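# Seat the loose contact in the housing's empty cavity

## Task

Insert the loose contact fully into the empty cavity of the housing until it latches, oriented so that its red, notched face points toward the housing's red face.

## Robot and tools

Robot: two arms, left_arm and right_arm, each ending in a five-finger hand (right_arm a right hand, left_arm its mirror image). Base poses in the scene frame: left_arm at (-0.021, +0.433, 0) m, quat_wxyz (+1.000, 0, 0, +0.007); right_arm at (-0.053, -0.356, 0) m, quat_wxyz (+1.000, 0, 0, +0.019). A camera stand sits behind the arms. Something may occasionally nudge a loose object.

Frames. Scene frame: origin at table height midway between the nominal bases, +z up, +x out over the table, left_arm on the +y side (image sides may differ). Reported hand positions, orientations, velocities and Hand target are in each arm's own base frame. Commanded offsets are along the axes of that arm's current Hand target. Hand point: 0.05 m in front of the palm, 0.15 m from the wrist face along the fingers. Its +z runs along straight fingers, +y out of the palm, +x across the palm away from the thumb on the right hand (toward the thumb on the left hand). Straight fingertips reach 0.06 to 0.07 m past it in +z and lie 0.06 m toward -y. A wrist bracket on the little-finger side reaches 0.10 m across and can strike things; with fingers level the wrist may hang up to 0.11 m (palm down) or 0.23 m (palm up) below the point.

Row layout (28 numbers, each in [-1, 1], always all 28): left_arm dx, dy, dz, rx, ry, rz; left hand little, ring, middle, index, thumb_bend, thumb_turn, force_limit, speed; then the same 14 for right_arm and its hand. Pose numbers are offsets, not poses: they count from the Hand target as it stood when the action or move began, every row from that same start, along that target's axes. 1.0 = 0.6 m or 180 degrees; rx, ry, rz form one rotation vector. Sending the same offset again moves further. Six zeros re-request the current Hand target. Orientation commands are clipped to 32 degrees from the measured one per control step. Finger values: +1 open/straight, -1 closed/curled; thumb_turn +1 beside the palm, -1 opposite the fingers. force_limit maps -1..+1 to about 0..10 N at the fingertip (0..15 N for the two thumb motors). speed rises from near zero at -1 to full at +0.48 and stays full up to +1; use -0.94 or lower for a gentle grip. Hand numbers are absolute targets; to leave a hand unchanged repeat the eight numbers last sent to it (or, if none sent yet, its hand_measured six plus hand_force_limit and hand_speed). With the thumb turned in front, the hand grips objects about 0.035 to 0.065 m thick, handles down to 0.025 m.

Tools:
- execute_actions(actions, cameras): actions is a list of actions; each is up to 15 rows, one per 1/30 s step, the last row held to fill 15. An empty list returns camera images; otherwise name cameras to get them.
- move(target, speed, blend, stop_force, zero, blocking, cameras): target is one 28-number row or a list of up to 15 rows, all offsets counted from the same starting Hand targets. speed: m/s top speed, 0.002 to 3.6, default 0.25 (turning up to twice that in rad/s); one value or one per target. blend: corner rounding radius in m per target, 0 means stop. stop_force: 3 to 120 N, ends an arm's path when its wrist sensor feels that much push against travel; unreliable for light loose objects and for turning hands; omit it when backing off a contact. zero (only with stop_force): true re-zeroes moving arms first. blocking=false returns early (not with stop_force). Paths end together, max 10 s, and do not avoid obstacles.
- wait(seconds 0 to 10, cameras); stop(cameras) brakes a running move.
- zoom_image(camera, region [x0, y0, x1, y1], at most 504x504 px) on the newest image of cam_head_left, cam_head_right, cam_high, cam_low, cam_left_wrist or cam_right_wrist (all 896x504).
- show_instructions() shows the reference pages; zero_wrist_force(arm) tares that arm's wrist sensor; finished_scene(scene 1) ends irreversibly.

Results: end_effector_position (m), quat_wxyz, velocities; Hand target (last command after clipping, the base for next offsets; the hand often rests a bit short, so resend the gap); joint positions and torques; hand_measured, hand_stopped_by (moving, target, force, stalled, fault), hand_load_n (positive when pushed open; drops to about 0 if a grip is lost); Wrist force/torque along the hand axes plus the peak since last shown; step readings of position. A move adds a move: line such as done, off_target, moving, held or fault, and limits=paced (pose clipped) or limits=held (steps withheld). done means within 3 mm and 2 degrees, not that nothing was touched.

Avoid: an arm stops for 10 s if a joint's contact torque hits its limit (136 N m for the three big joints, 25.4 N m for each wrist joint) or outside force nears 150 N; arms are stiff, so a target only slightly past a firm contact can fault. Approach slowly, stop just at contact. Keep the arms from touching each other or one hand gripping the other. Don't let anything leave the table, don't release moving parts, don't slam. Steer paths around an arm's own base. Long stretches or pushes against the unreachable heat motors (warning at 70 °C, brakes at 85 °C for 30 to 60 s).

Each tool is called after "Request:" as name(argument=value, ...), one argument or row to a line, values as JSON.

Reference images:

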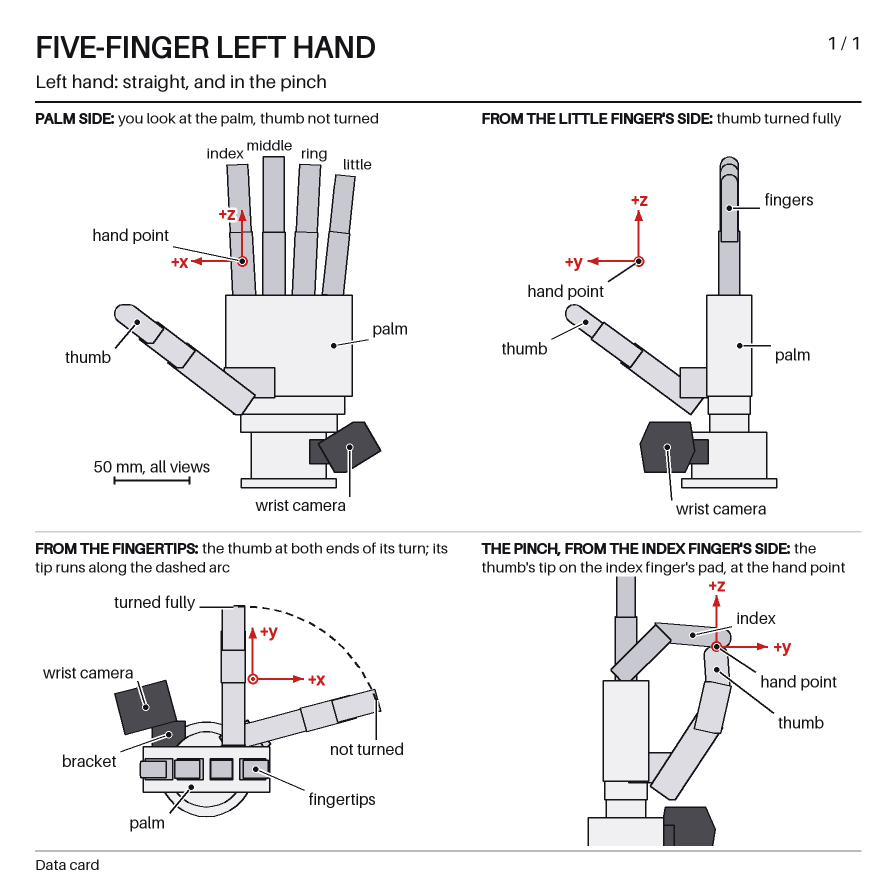

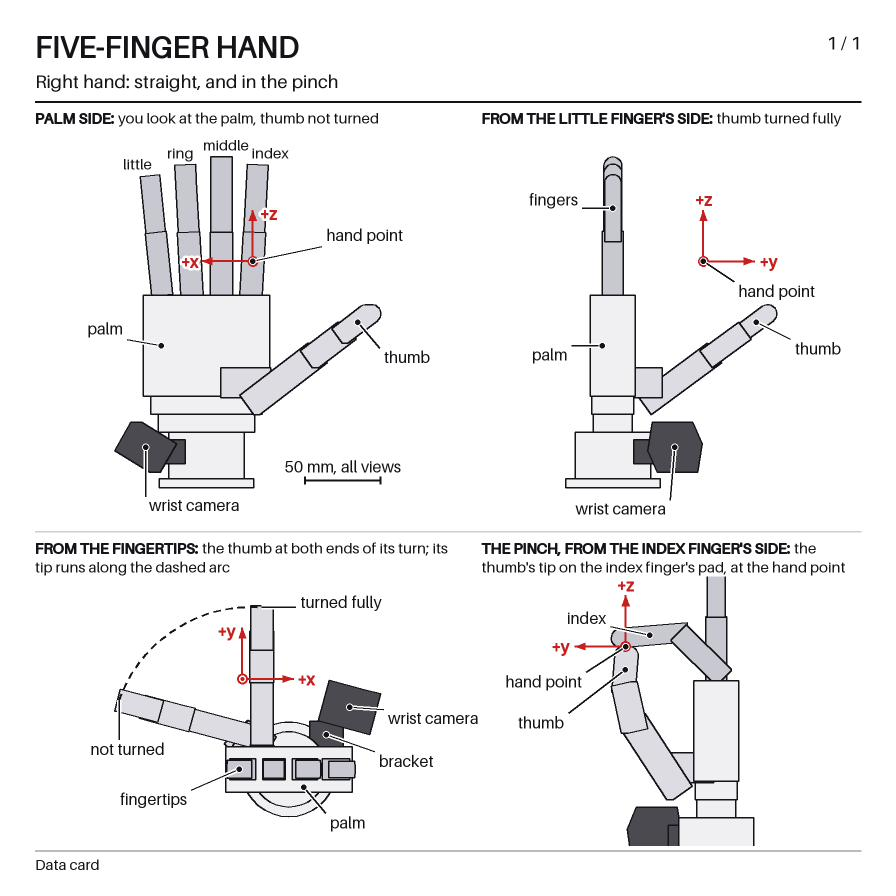

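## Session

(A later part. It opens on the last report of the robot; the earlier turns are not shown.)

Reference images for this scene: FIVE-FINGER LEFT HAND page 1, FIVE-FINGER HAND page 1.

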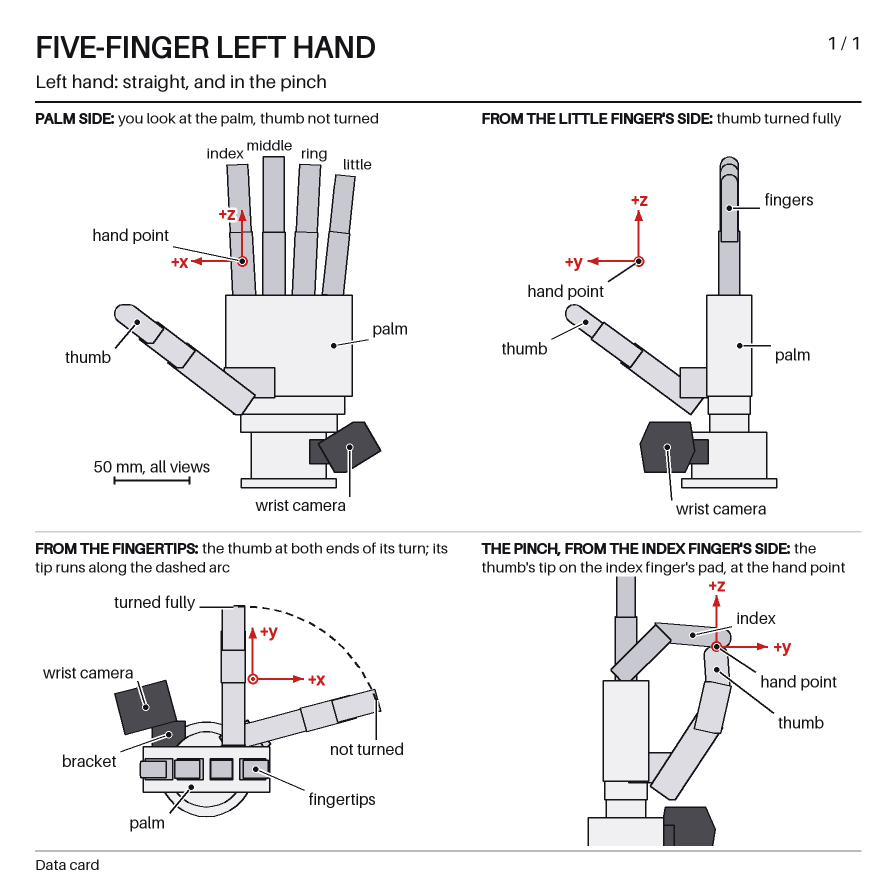

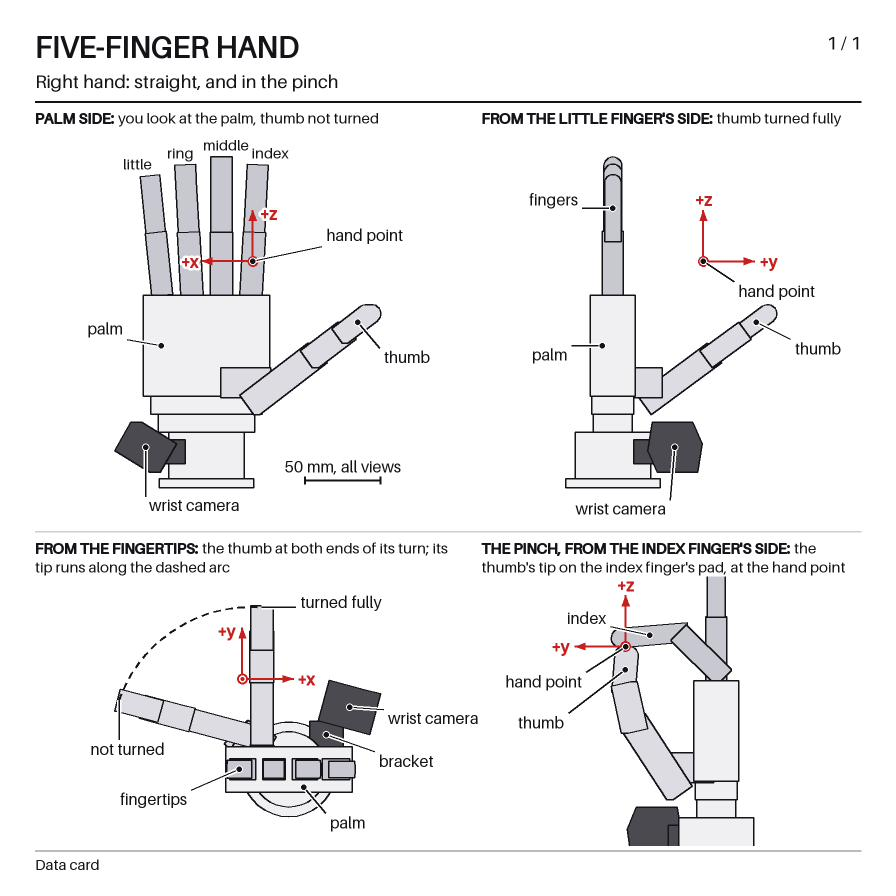

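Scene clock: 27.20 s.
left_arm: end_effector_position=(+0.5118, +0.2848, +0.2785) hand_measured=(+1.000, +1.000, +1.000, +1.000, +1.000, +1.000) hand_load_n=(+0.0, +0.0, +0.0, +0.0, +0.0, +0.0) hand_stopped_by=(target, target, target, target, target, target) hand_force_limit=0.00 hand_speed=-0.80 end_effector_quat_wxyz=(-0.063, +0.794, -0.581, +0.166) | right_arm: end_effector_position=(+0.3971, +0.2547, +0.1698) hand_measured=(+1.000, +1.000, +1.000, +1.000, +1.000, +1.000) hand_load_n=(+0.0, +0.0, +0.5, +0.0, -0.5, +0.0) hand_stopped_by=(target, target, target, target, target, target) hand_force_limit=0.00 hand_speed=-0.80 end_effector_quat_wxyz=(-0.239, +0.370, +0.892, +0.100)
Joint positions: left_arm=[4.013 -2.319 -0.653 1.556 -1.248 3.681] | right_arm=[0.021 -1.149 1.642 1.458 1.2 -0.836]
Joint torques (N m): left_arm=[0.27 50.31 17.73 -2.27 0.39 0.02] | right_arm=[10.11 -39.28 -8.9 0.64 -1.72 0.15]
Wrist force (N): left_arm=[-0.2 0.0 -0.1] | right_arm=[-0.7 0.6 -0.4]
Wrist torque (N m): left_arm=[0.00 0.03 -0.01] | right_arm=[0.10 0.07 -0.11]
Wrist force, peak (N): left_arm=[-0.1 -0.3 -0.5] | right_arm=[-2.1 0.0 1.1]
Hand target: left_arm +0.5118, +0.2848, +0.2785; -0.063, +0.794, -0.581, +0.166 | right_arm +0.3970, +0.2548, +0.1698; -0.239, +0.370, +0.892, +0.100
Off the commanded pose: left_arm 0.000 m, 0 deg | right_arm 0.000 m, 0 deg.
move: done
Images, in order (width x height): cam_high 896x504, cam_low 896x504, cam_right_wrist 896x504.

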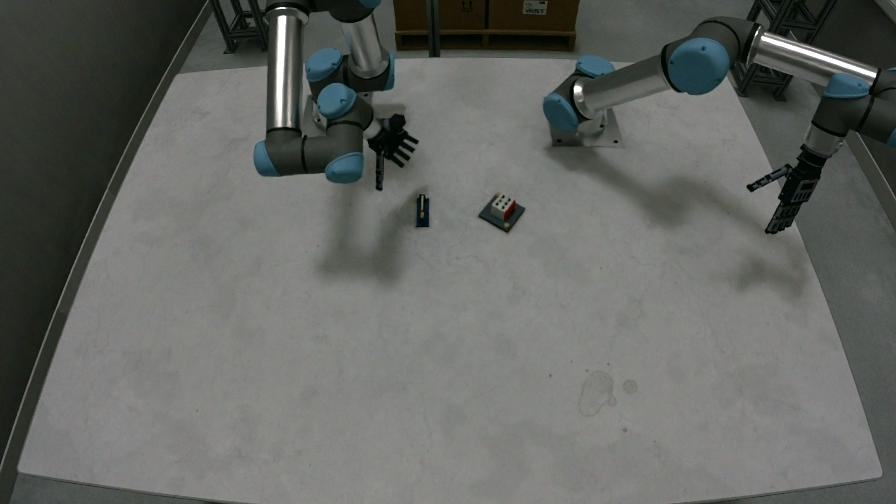

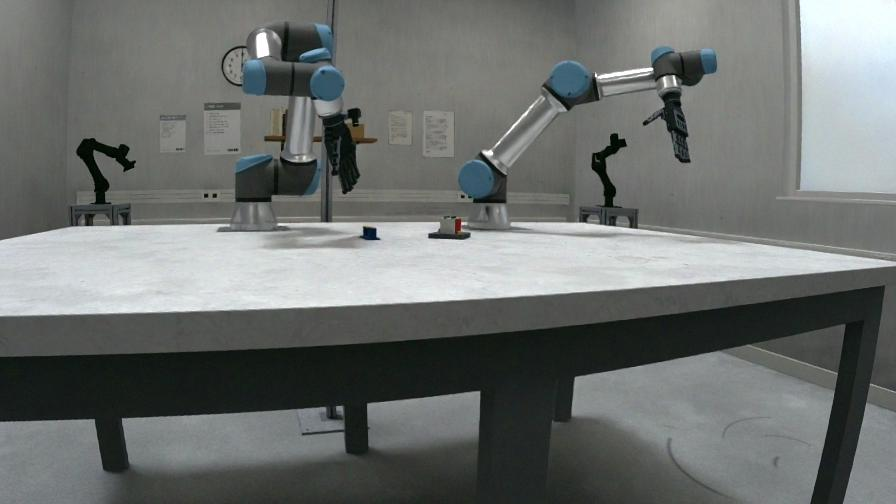

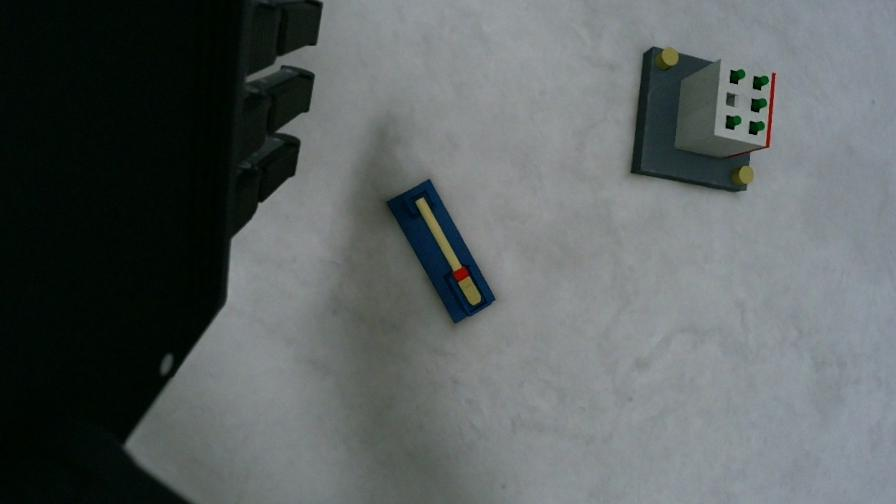

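Request:
move(
  target=[0,0,0,0,0,0,1,1,1,1,1,1,0,-0.8,-0.1719,-0.131,-0.1984,-0.1182,0.3384,0.1977,1,1,1,1,1,1,0,-0.8],
  speed=0.3,
  cameras=["all"],
)

Scene clock: 49.87 s.
left_arm: end_effector_position=(+0.5118, +0.2848, +0.2785) hand_measured=(+1.000, +1.000, +1.000, +1.000, +1.000, +1.000) hand_load_n=(+0.0, +0.0, +0.0, +0.0, +0.0, +0.0) hand_stopped_by=(target, target, target, target, target, target) hand_force_limit=0.00 hand_speed=-0.80 end_effector_quat_wxyz=(-0.063, +0.794, -0.581, +0.166) | right_arm: end_effector_position=(+0.4466, +0.0938, +0.2211) hand_measured=(+1.000, +1.000, +1.000, +1.000, +1.000, +1.000) hand_load_n=(+0.0, +0.0, +0.0, +0.0, +0.0, +0.0) hand_stopped_by=(target, target, target, target, target, target) hand_force_limit=0.00 hand_speed=-0.80 end_effector_quat_wxyz=(+0.598, -0.546, -0.471, -0.348)
Joint positions: left_arm=[4.013 -2.319 -0.653 1.556 -1.248 3.681] | right_arm=[-0.627 -0.954 1.948 2.091 0.812 -1.2]
Joint torques (N m): left_arm=[-0.39 50.58 18.11 -2.31 0.36 0.1] | right_arm=[9.57 -44.92 -13.36 1.15 0.93 1.41]
Wrist force (N): left_arm=[-0.1 0.0 -0.1] | right_arm=[-1.4 1.0 -2.3]
Wrist torque (N m): left_arm=[0.00 0.02 -0.01] | right_arm=[0.28 0.21 -0.09]
Wrist force, peak (N): left_arm=[-0.2 0.1 -0.4] | right_arm=[-1.3 0.8 -3.3]
Hand target: left_arm +0.5118, +0.2848, +0.2785; -0.063, +0.794, -0.581, +0.166 | right_arm +0.4466, +0.0939, +0.2211; +0.599, -0.546, -0.471, -0.348
Off the commanded pose: left_arm 0.000 m, 0 deg | right_arm 0.000 m, 0 deg.
move: done

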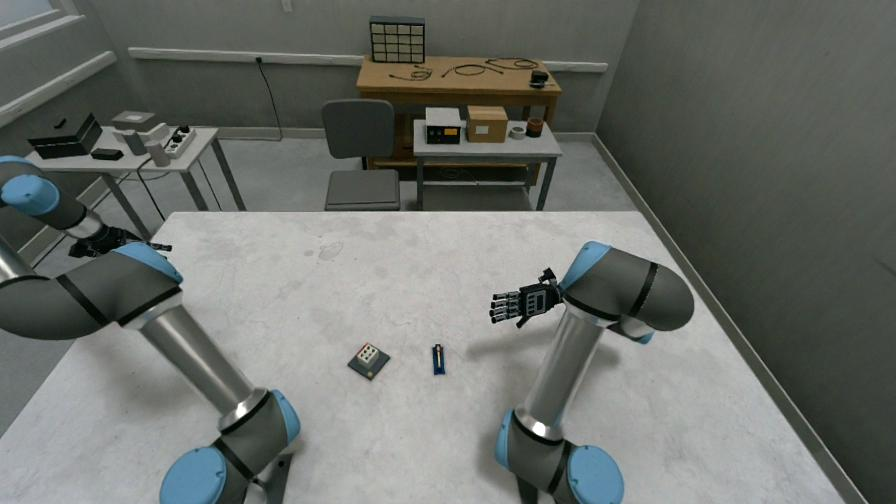

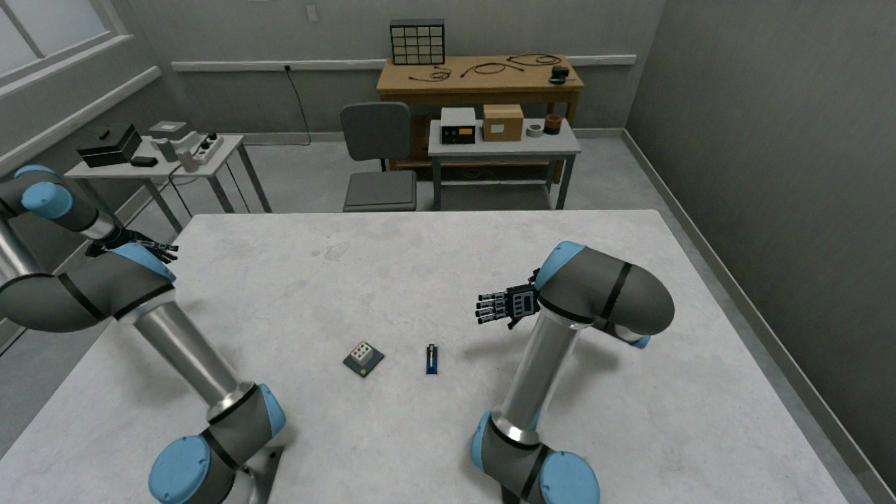

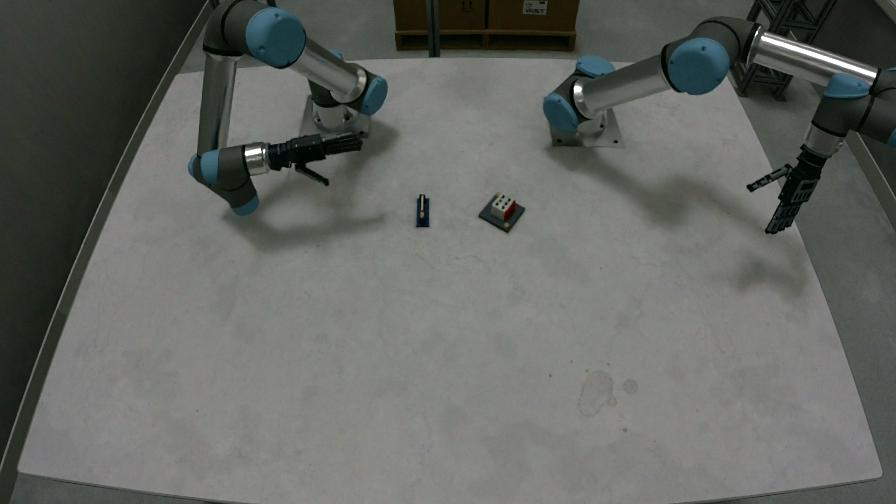

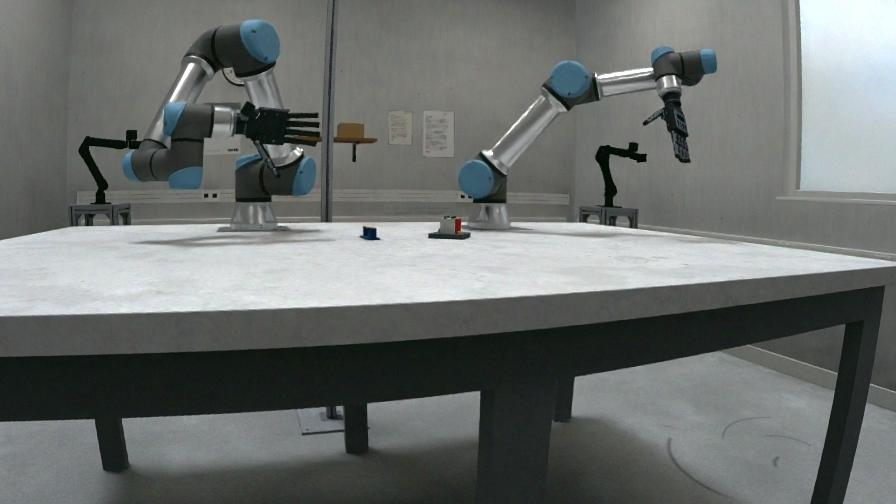

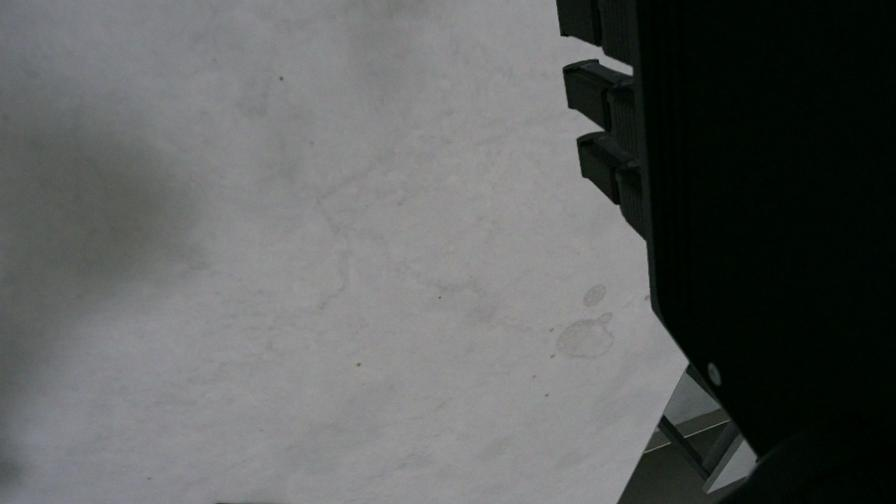

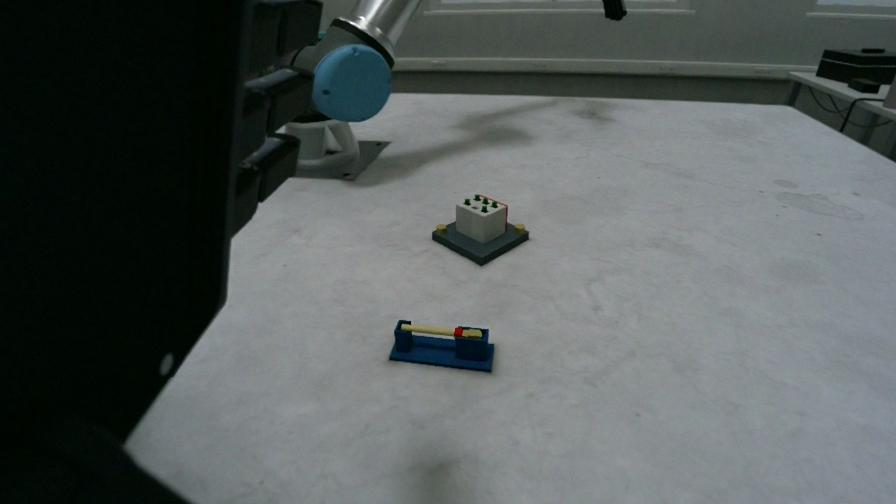

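Excellent view. Zoom in on it.

Request:
zoom_image(
  camera="cam_right_wrist",
  region=[380, 310, 510, 380],
)

Request:
zoom_image(
  camera="cam_right_wrist",
  region=[425, 185, 535, 270],
)

Request:
zoom_image(
  camera="cam_right_wrist",
  region=[280, 0, 460, 190],
)

Scaled by 3.877.

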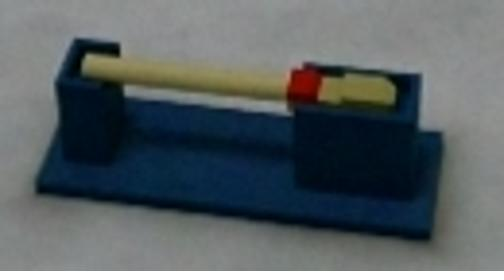

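Scaled by 4.582.

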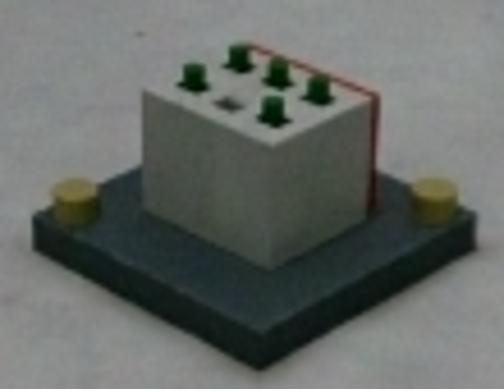

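Scaled by 2.653.

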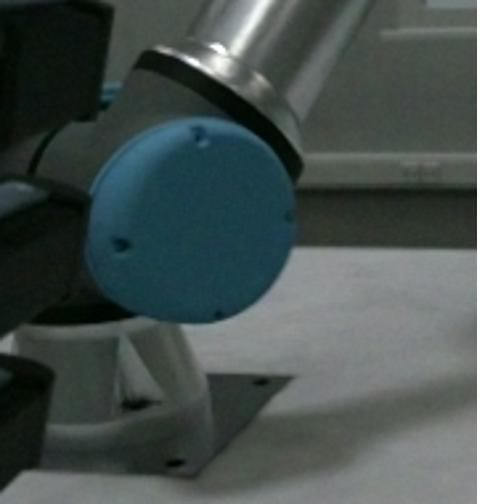

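Request:
move(
  target=[0,0,0,0,0,0,1,1,0.1,0.1,0.6,-1,-0.4,0.0,0,0,0,0,0,0,1,1,1,1,1,1,0,-0.8],
  cameras=["cam_left_wrist"],
)

Scene clock: 54.20 s.
left_arm: end_effector_position=(+0.5118, +0.2848, +0.2785) hand_measured=(+1.000, +1.000, +0.100, +0.100, +0.600, -1.000) hand_load_n=(+0.0, +0.0, +0.0, +0.0, +0.0, +0.0) hand_stopped_by=(target, target, target, target, target, target) hand_force_limit=-0.40 hand_speed=0.00 end_effector_quat_wxyz=(-0.063, +0.794, -0.581, +0.166) | right_arm: end_effector_position=(+0.4466, +0.0939, +0.2211) hand_measured=(+1.000, +1.000, +1.000, +1.000, +1.000, +1.000) hand_load_n=(+0.0, +0.0, +0.0, +0.0, +0.0, +0.0) hand_stopped_by=(target, target, target, target, target, target) hand_force_limit=0.00 hand_speed=-0.80 end_effector_quat_wxyz=(+0.599, -0.546, -0.471, -0.348)
Joint positions: left_arm=[4.013 -2.319 -0.653 1.556 -1.248 3.681] | right_arm=[-0.627 -0.954 1.948 2.092 0.812 -1.2]
Joint torques (N m): left_arm=[-0.7 51.14 17.41 -2.33 0.33 0.13] | right_arm=[13.53 -43.54 -6.59 2.99 -1.31 0.07]
Wrist force (N): left_arm=[-0.1 -0.2 0.0] | right_arm=[-1.2 1.1 -2.3]
Wrist torque (N m): left_arm=[-0.02 0.04 0.00] | right_arm=[0.28 0.17 -0.08]
Wrist force, peak (N): left_arm=[-0.2 -0.3 -0.2] | right_arm=[-1.4 1.4 -2.6]
Hand target: left_arm +0.5118, +0.2848, +0.2785; -0.063, +0.794, -0.581, +0.166 | right_arm +0.4466, +0.0939, +0.2211; +0.599, -0.546, -0.471, -0.348
Off the commanded pose: left_arm 0.000 m, 0 deg | right_arm 0.000 m, 0 deg.
move: done
Images, in order (width x height): cam_left_wrist 896x504.

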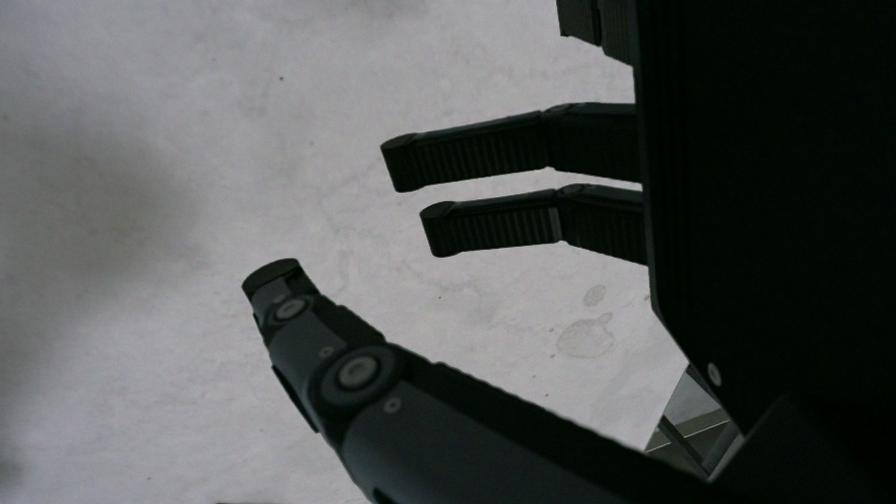

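Request:
move(
  target=[0,0,0,0,0,0,1,1,0.0,0.0,0.15,-1,-0.4,0.0,0,0,0,0,0,0,1,1,1,1,1,1,0,-0.8],
  cameras=["cam_left_wrist"],
)

Scene clock: 55.33 s.
left_arm: end_effector_position=(+0.5118, +0.2848, +0.2785) hand_measured=(+1.000, +1.000, +0.000, +0.000, +0.150, -1.000) hand_load_n=(+0.0, +0.0, +0.0, +0.0, +0.0, +0.0) hand_stopped_by=(target, target, target, target, target, target) hand_force_limit=-0.40 hand_speed=0.00 end_effector_quat_wxyz=(-0.063, +0.794, -0.581, +0.166) | right_arm: end_effector_position=(+0.4466, +0.0939, +0.2211) hand_measured=(+1.000, +1.000, +1.000, +1.000, +1.000, +1.000) hand_load_n=(+0.0, +0.0, +0.0, +0.0, +0.0, +0.0) hand_stopped_by=(target, target, target, target, target, target) hand_force_limit=0.00 hand_speed=-0.80 end_effector_quat_wxyz=(+0.599, -0.546, -0.471, -0.348)
Joint positions: left_arm=[4.013 -2.319 -0.653 1.556 -1.248 3.681] | right_arm=[-0.627 -0.954 1.948 2.092 0.812 -1.2]
Joint torques (N m): left_arm=[0.18 50.39 17.65 -2.24 0.39 0.03] | right_arm=[13.16 -44.32 -6.42 2.91 -1.3 -0.08]
Wrist force (N): left_arm=[-0.3 -0.2 0.0] | right_arm=[-1.6 1.3 -2.3]
Wrist torque (N m): left_arm=[-0.03 0.06 -0.01] | right_arm=[0.32 0.23 -0.10]
Wrist force, peak (N): left_arm=[-0.3 -0.2 0.0] | right_arm=[-1.4 1.2 -2.7]
Hand target: left_arm +0.5118, +0.2848, +0.2785; -0.063, +0.794, -0.581, +0.166 | right_arm +0.4466, +0.0939, +0.2211; +0.599, -0.546, -0.471, -0.348
Off the commanded pose: left_arm 0.000 m, 0 deg | right_arm 0.000 m, 0 deg.
move: done
Images, in order (width x height): cam_left_wrist 896x504.

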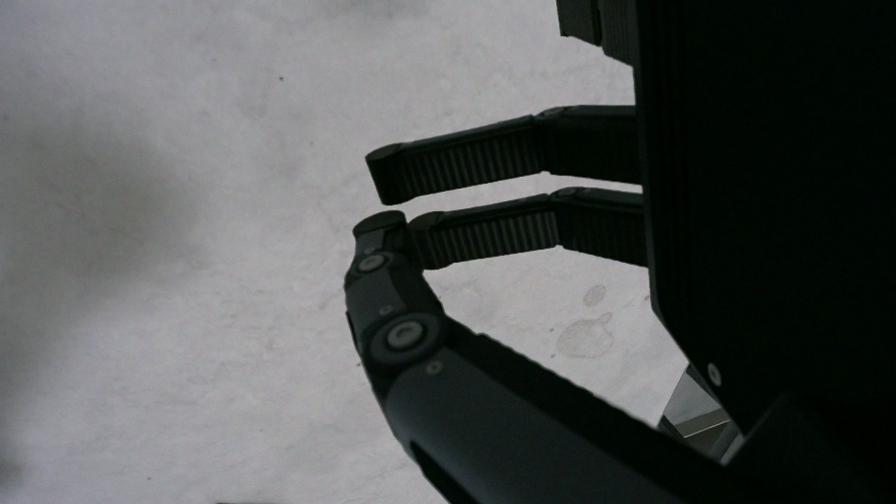

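Request:
move(
  target=[0.9925,0.6442,0.1397,0.2483,0.3486,0.5283,1,1,0.05,0.05,0.1,-1,-0.4,0.0,0,0,0,0,0,0,1,1,1,1,1,1,0,-0.8],
  speed=0.3,
  cameras=["all"],
)

Scene clock: 64.93 s.
left_arm: end_effector_position=(+0.3515, -0.4073, +0.1994) hand_measured=(+1.000, +1.000, +0.050, +0.050, +0.100, -1.000) hand_load_n=(+0.0, +0.0, +0.0, +0.0, +0.0, +0.0) hand_stopped_by=(target, target, target, target, target, target) hand_force_limit=-0.40 hand_speed=0.00 end_effector_quat_wxyz=(+0.136, +0.108, +0.796, -0.579) | right_arm: end_effector_position=(+0.4466, +0.0939, +0.2211) hand_measured=(+1.000, +1.000, +1.000, +1.000, +1.000, +1.000) hand_load_n=(+0.0, +0.0, +0.0, +0.0, +0.0, +0.0) hand_stopped_by=(target, target, target, target, target, target) hand_force_limit=0.00 hand_speed=-0.80 end_effector_quat_wxyz=(+0.599, -0.546, -0.471, -0.348)
Joint positions: left_arm=[2.986 -1.785 -1.828 2.728 -0.386 4.355] | right_arm=[-0.627 -0.954 1.948 2.092 0.812 -1.2]
Joint torques (N m): left_arm=[-8.54 29.97 8.71 -2.42 0.93 2.16] | right_arm=[12.35 -43.87 -13.45 1.52 -0.96 0.28]
Wrist force (N): left_arm=[-0.3 0.2 0.2] | right_arm=[-1.3 1.1 -2.3]
Wrist torque (N m): left_arm=[0.05 0.08 0.02] | right_arm=[0.30 0.18 -0.08]
Wrist force, peak (N): left_arm=[-0.1 -0.1 1.6] | right_arm=[-1.6 1.1 -2.7]
Hand target: left_arm +0.3514, -0.4074, +0.1994; +0.136, +0.108, +0.796, -0.580 | right_arm +0.4466, +0.0939, +0.2211; +0.599, -0.546, -0.471, -0.348
Off the commanded pose: left_arm 0.000 m, 0 deg | right_arm 0.000 m, 0 deg.
move: done

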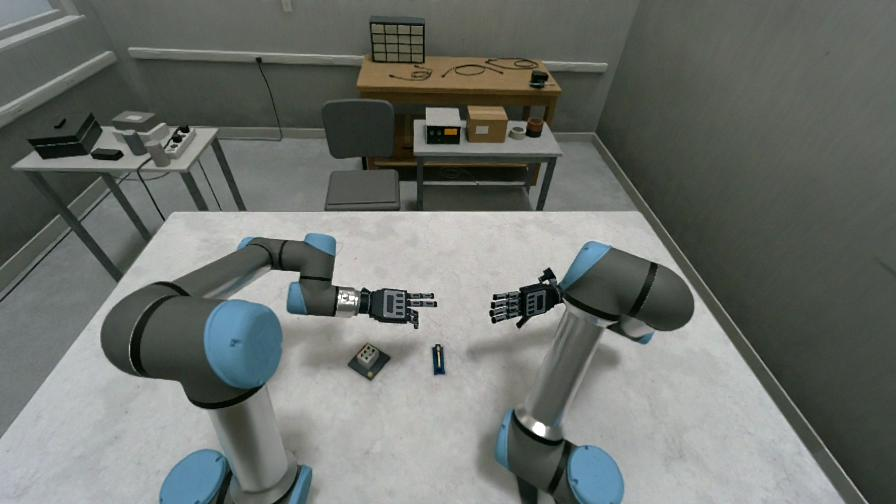

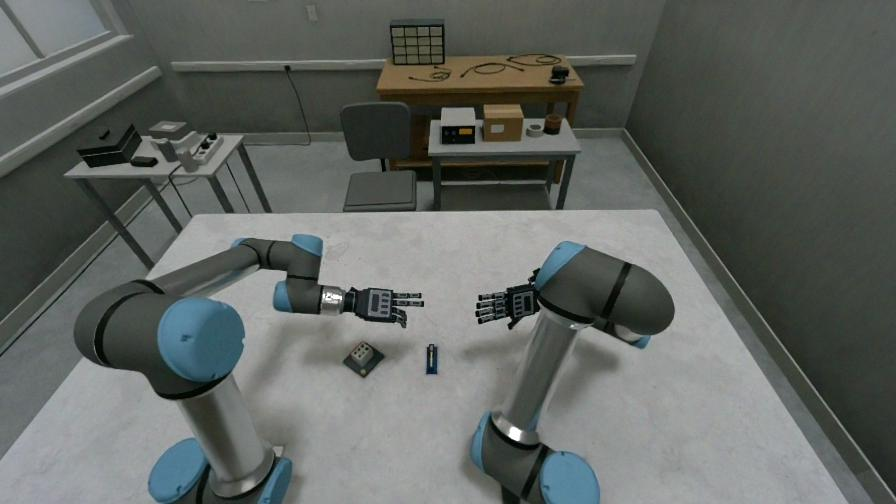

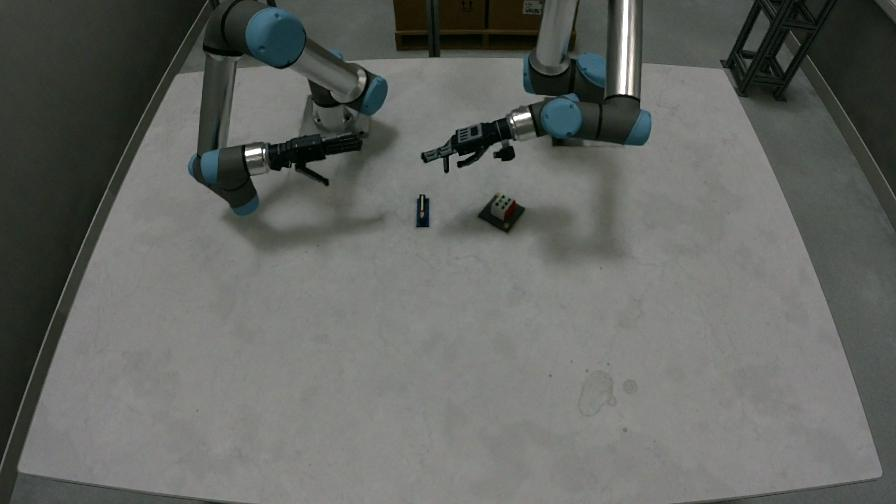

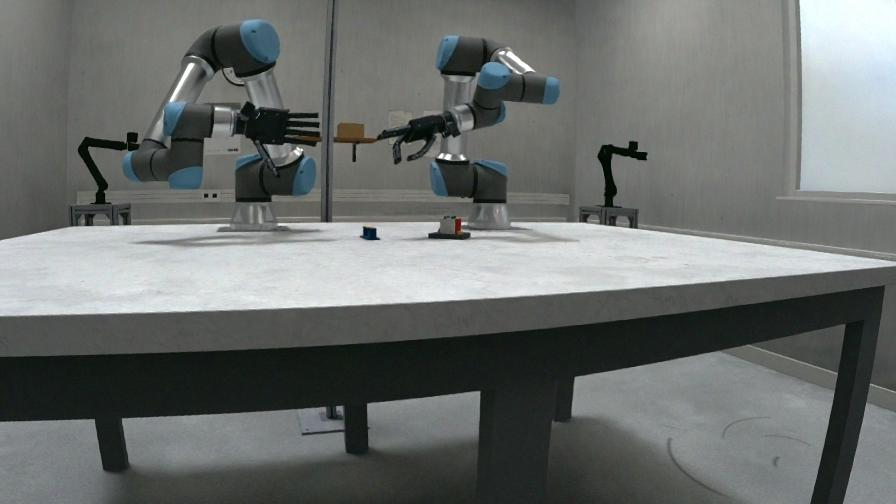

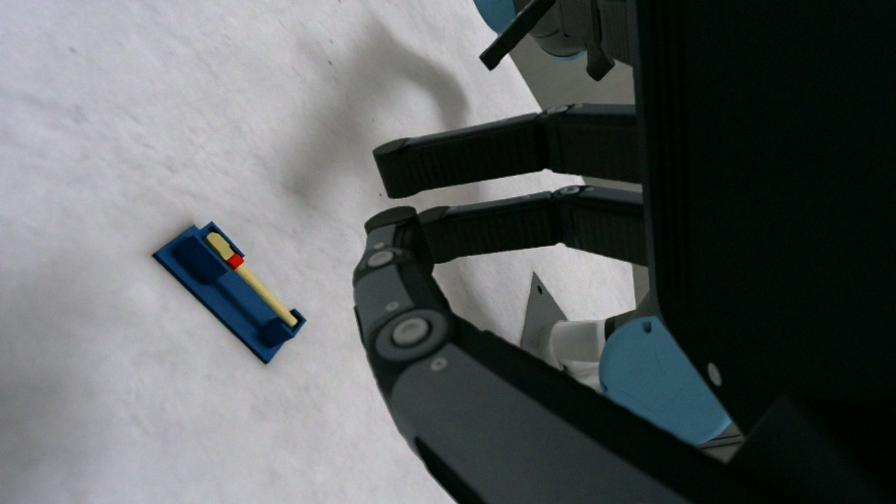

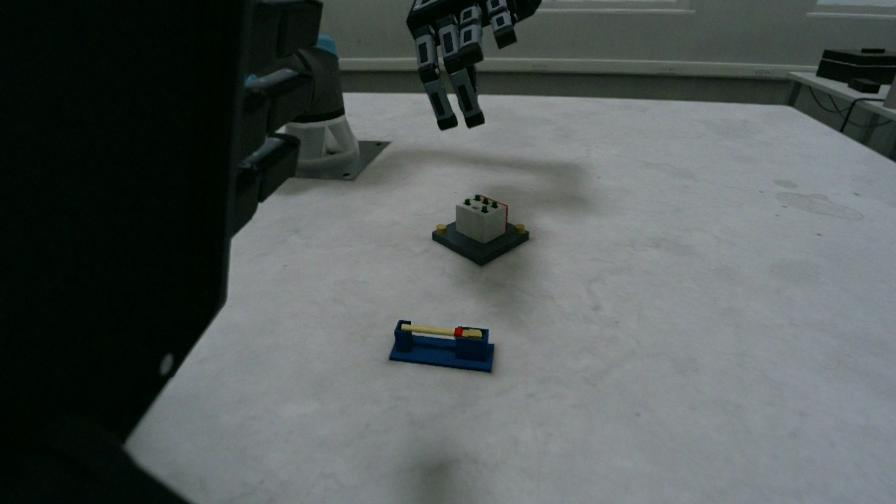

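Request:
zoom_image(
  camera="cam_left_wrist",
  region=[140, 210, 320, 370],
)

Request:
zoom_image(
  camera="cam_right_wrist",
  region=[390, 0, 560, 140],
)

Request:
zoom_image(
  camera="cam_left_wrist",
  region=[340, 90, 660, 350],
)

Scaled by 2.800.

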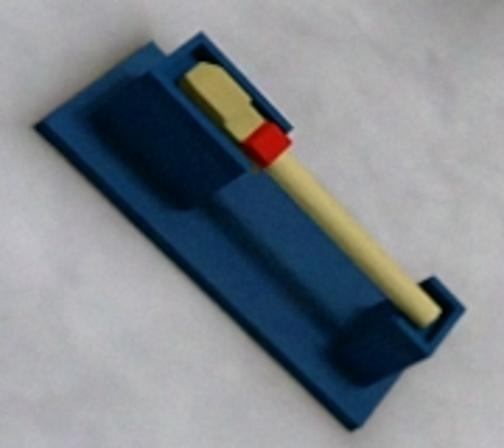

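Scaled by 2.965.

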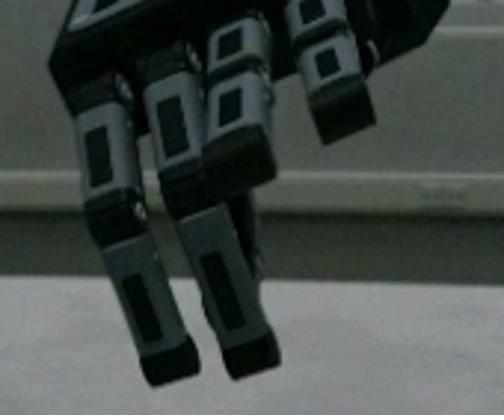

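Scaled by 1.575.

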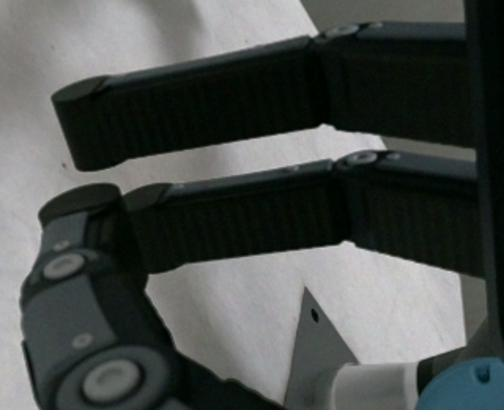

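Request:
move(
  target=[0.0643,0.153,0.1653,0,0,0,1,1,0.05,0.05,0.1,-1,-0.4,0.0,0,0,0,0,0,0,1,1,1,1,1,1,0,-0.8],
  speed=0.15,
  cameras=["cam_left_wrist", "cam_right_wrist", "cam_head_left", "cam_high"],
)

Scene clock: 69.83 s.
left_arm: end_effector_position=(+0.3545, -0.4733, +0.0753) hand_measured=(+1.000, +1.000, +0.050, +0.050, +0.100, -1.000) hand_load_n=(+0.0, +0.0, +0.0, +0.0, +0.0, +0.0) hand_stopped_by=(target, target, target, target, target, target) hand_force_limit=-0.40 hand_speed=0.00 end_effector_quat_wxyz=(+0.136, +0.108, +0.796, -0.580) | right_arm: end_effector_position=(+0.4466, +0.0939, +0.2211) hand_measured=(+1.000, +1.000, +1.000, +1.000, +1.000, +1.000) hand_load_n=(+0.0, +0.0, +0.0, +0.0, +0.0, +0.0) hand_stopped_by=(target, target, target, target, target, target) hand_force_limit=0.00 hand_speed=-0.80 end_effector_quat_wxyz=(+0.599, -0.546, -0.471, -0.348)
Joint positions: left_arm=[2.82 -1.981 -1.885 3.222 -0.506 4.089] | right_arm=[-0.627 -0.954 1.948 2.092 0.812 -1.2]
Joint torques (N m): left_arm=[9.39 29.11 24.88 0.01 2.98 1.4] | right_arm=[12.97 -44.93 -15.98 0.69 -0.82 0.53]
Wrist force (N): left_arm=[-0.3 0.3 0.1] | right_arm=[-1.3 1.2 -2.5]
Wrist torque (N m): left_arm=[0.08 0.07 -0.12] | right_arm=[0.33 0.20 -0.08]
Wrist force, peak (N): left_arm=[-0.8 -0.8 -1.1] | right_arm=[-1.6 1.1 -2.7]
Hand target: left_arm +0.3546, -0.4733, +0.0753; +0.136, +0.108, +0.796, -0.580 | right_arm +0.4466, +0.0939, +0.2211; +0.599, -0.546, -0.471, -0.348
Off the commanded pose: left_arm 0.000 m, 0 deg | right_arm 0.000 m, 0 deg.
move: done
Images, in order (width x height): cam_head_left 896x504, cam_high 896x504, cam_left_wrist 896x504, cam_right_wrist 896x504.

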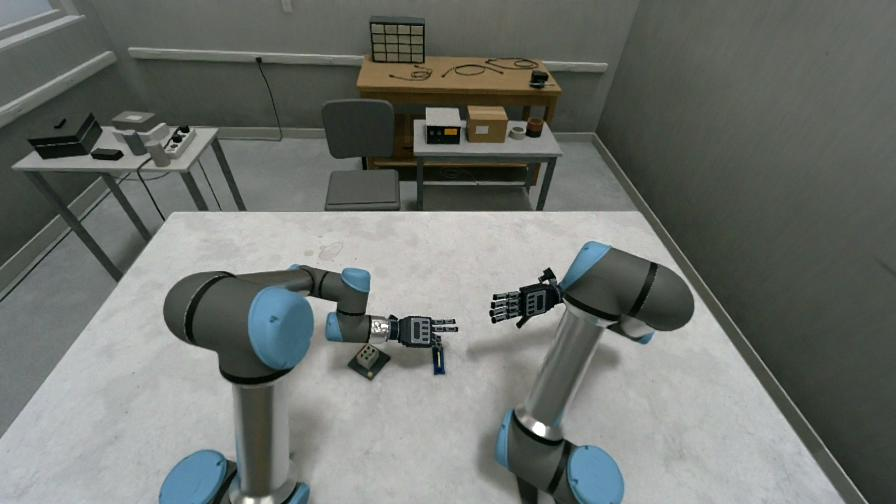

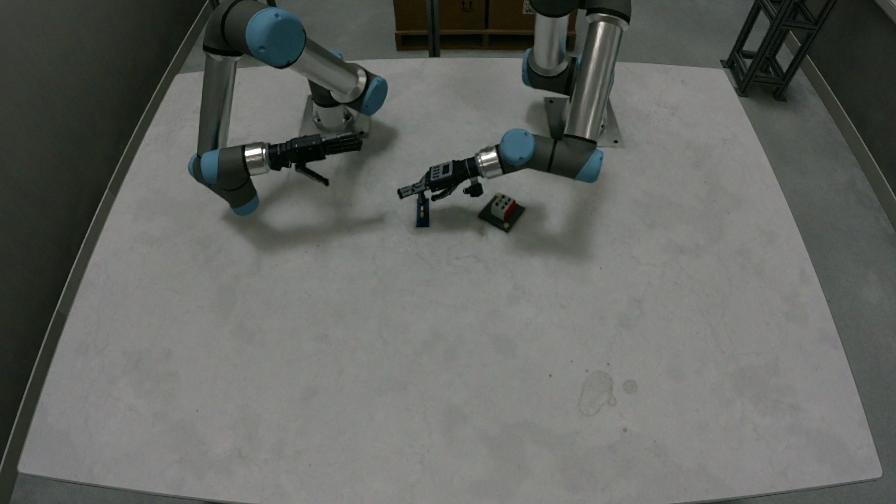

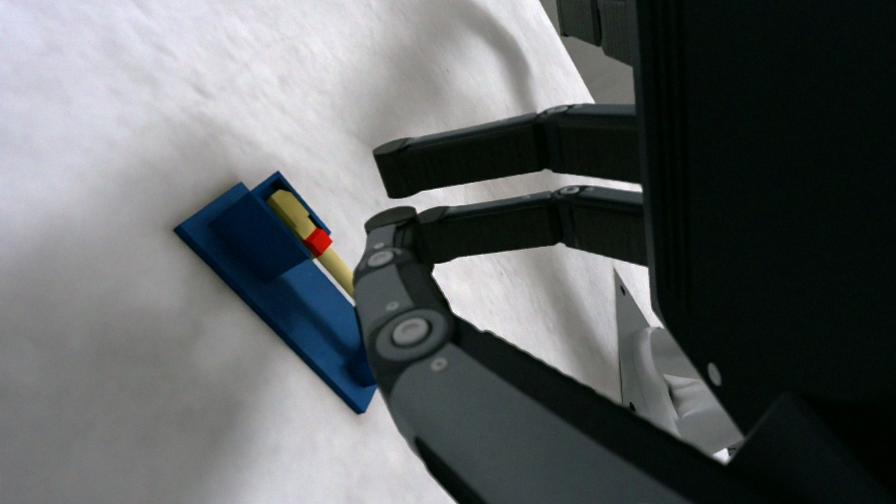

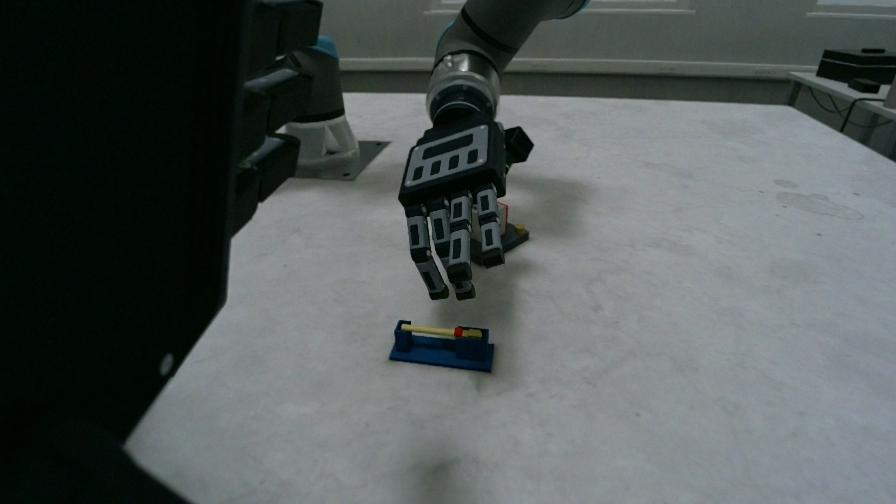

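Request:
zoom_image(
  camera="cam_right_wrist",
  region=[380, 180, 540, 380],
)

Request:
zoom_image(
  camera="cam_left_wrist",
  region=[240, 100, 500, 420],
)

Scaled by 2.520.

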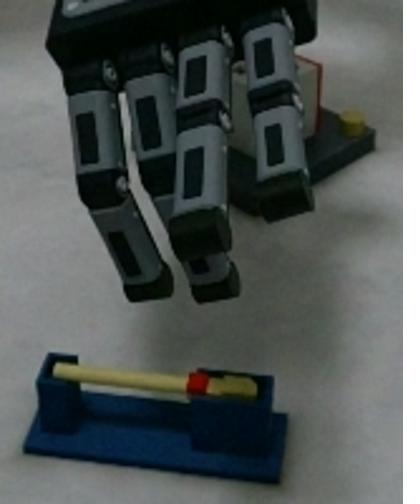

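Scaled by 1.575.

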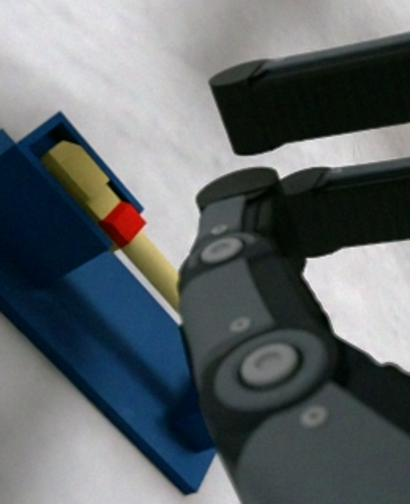

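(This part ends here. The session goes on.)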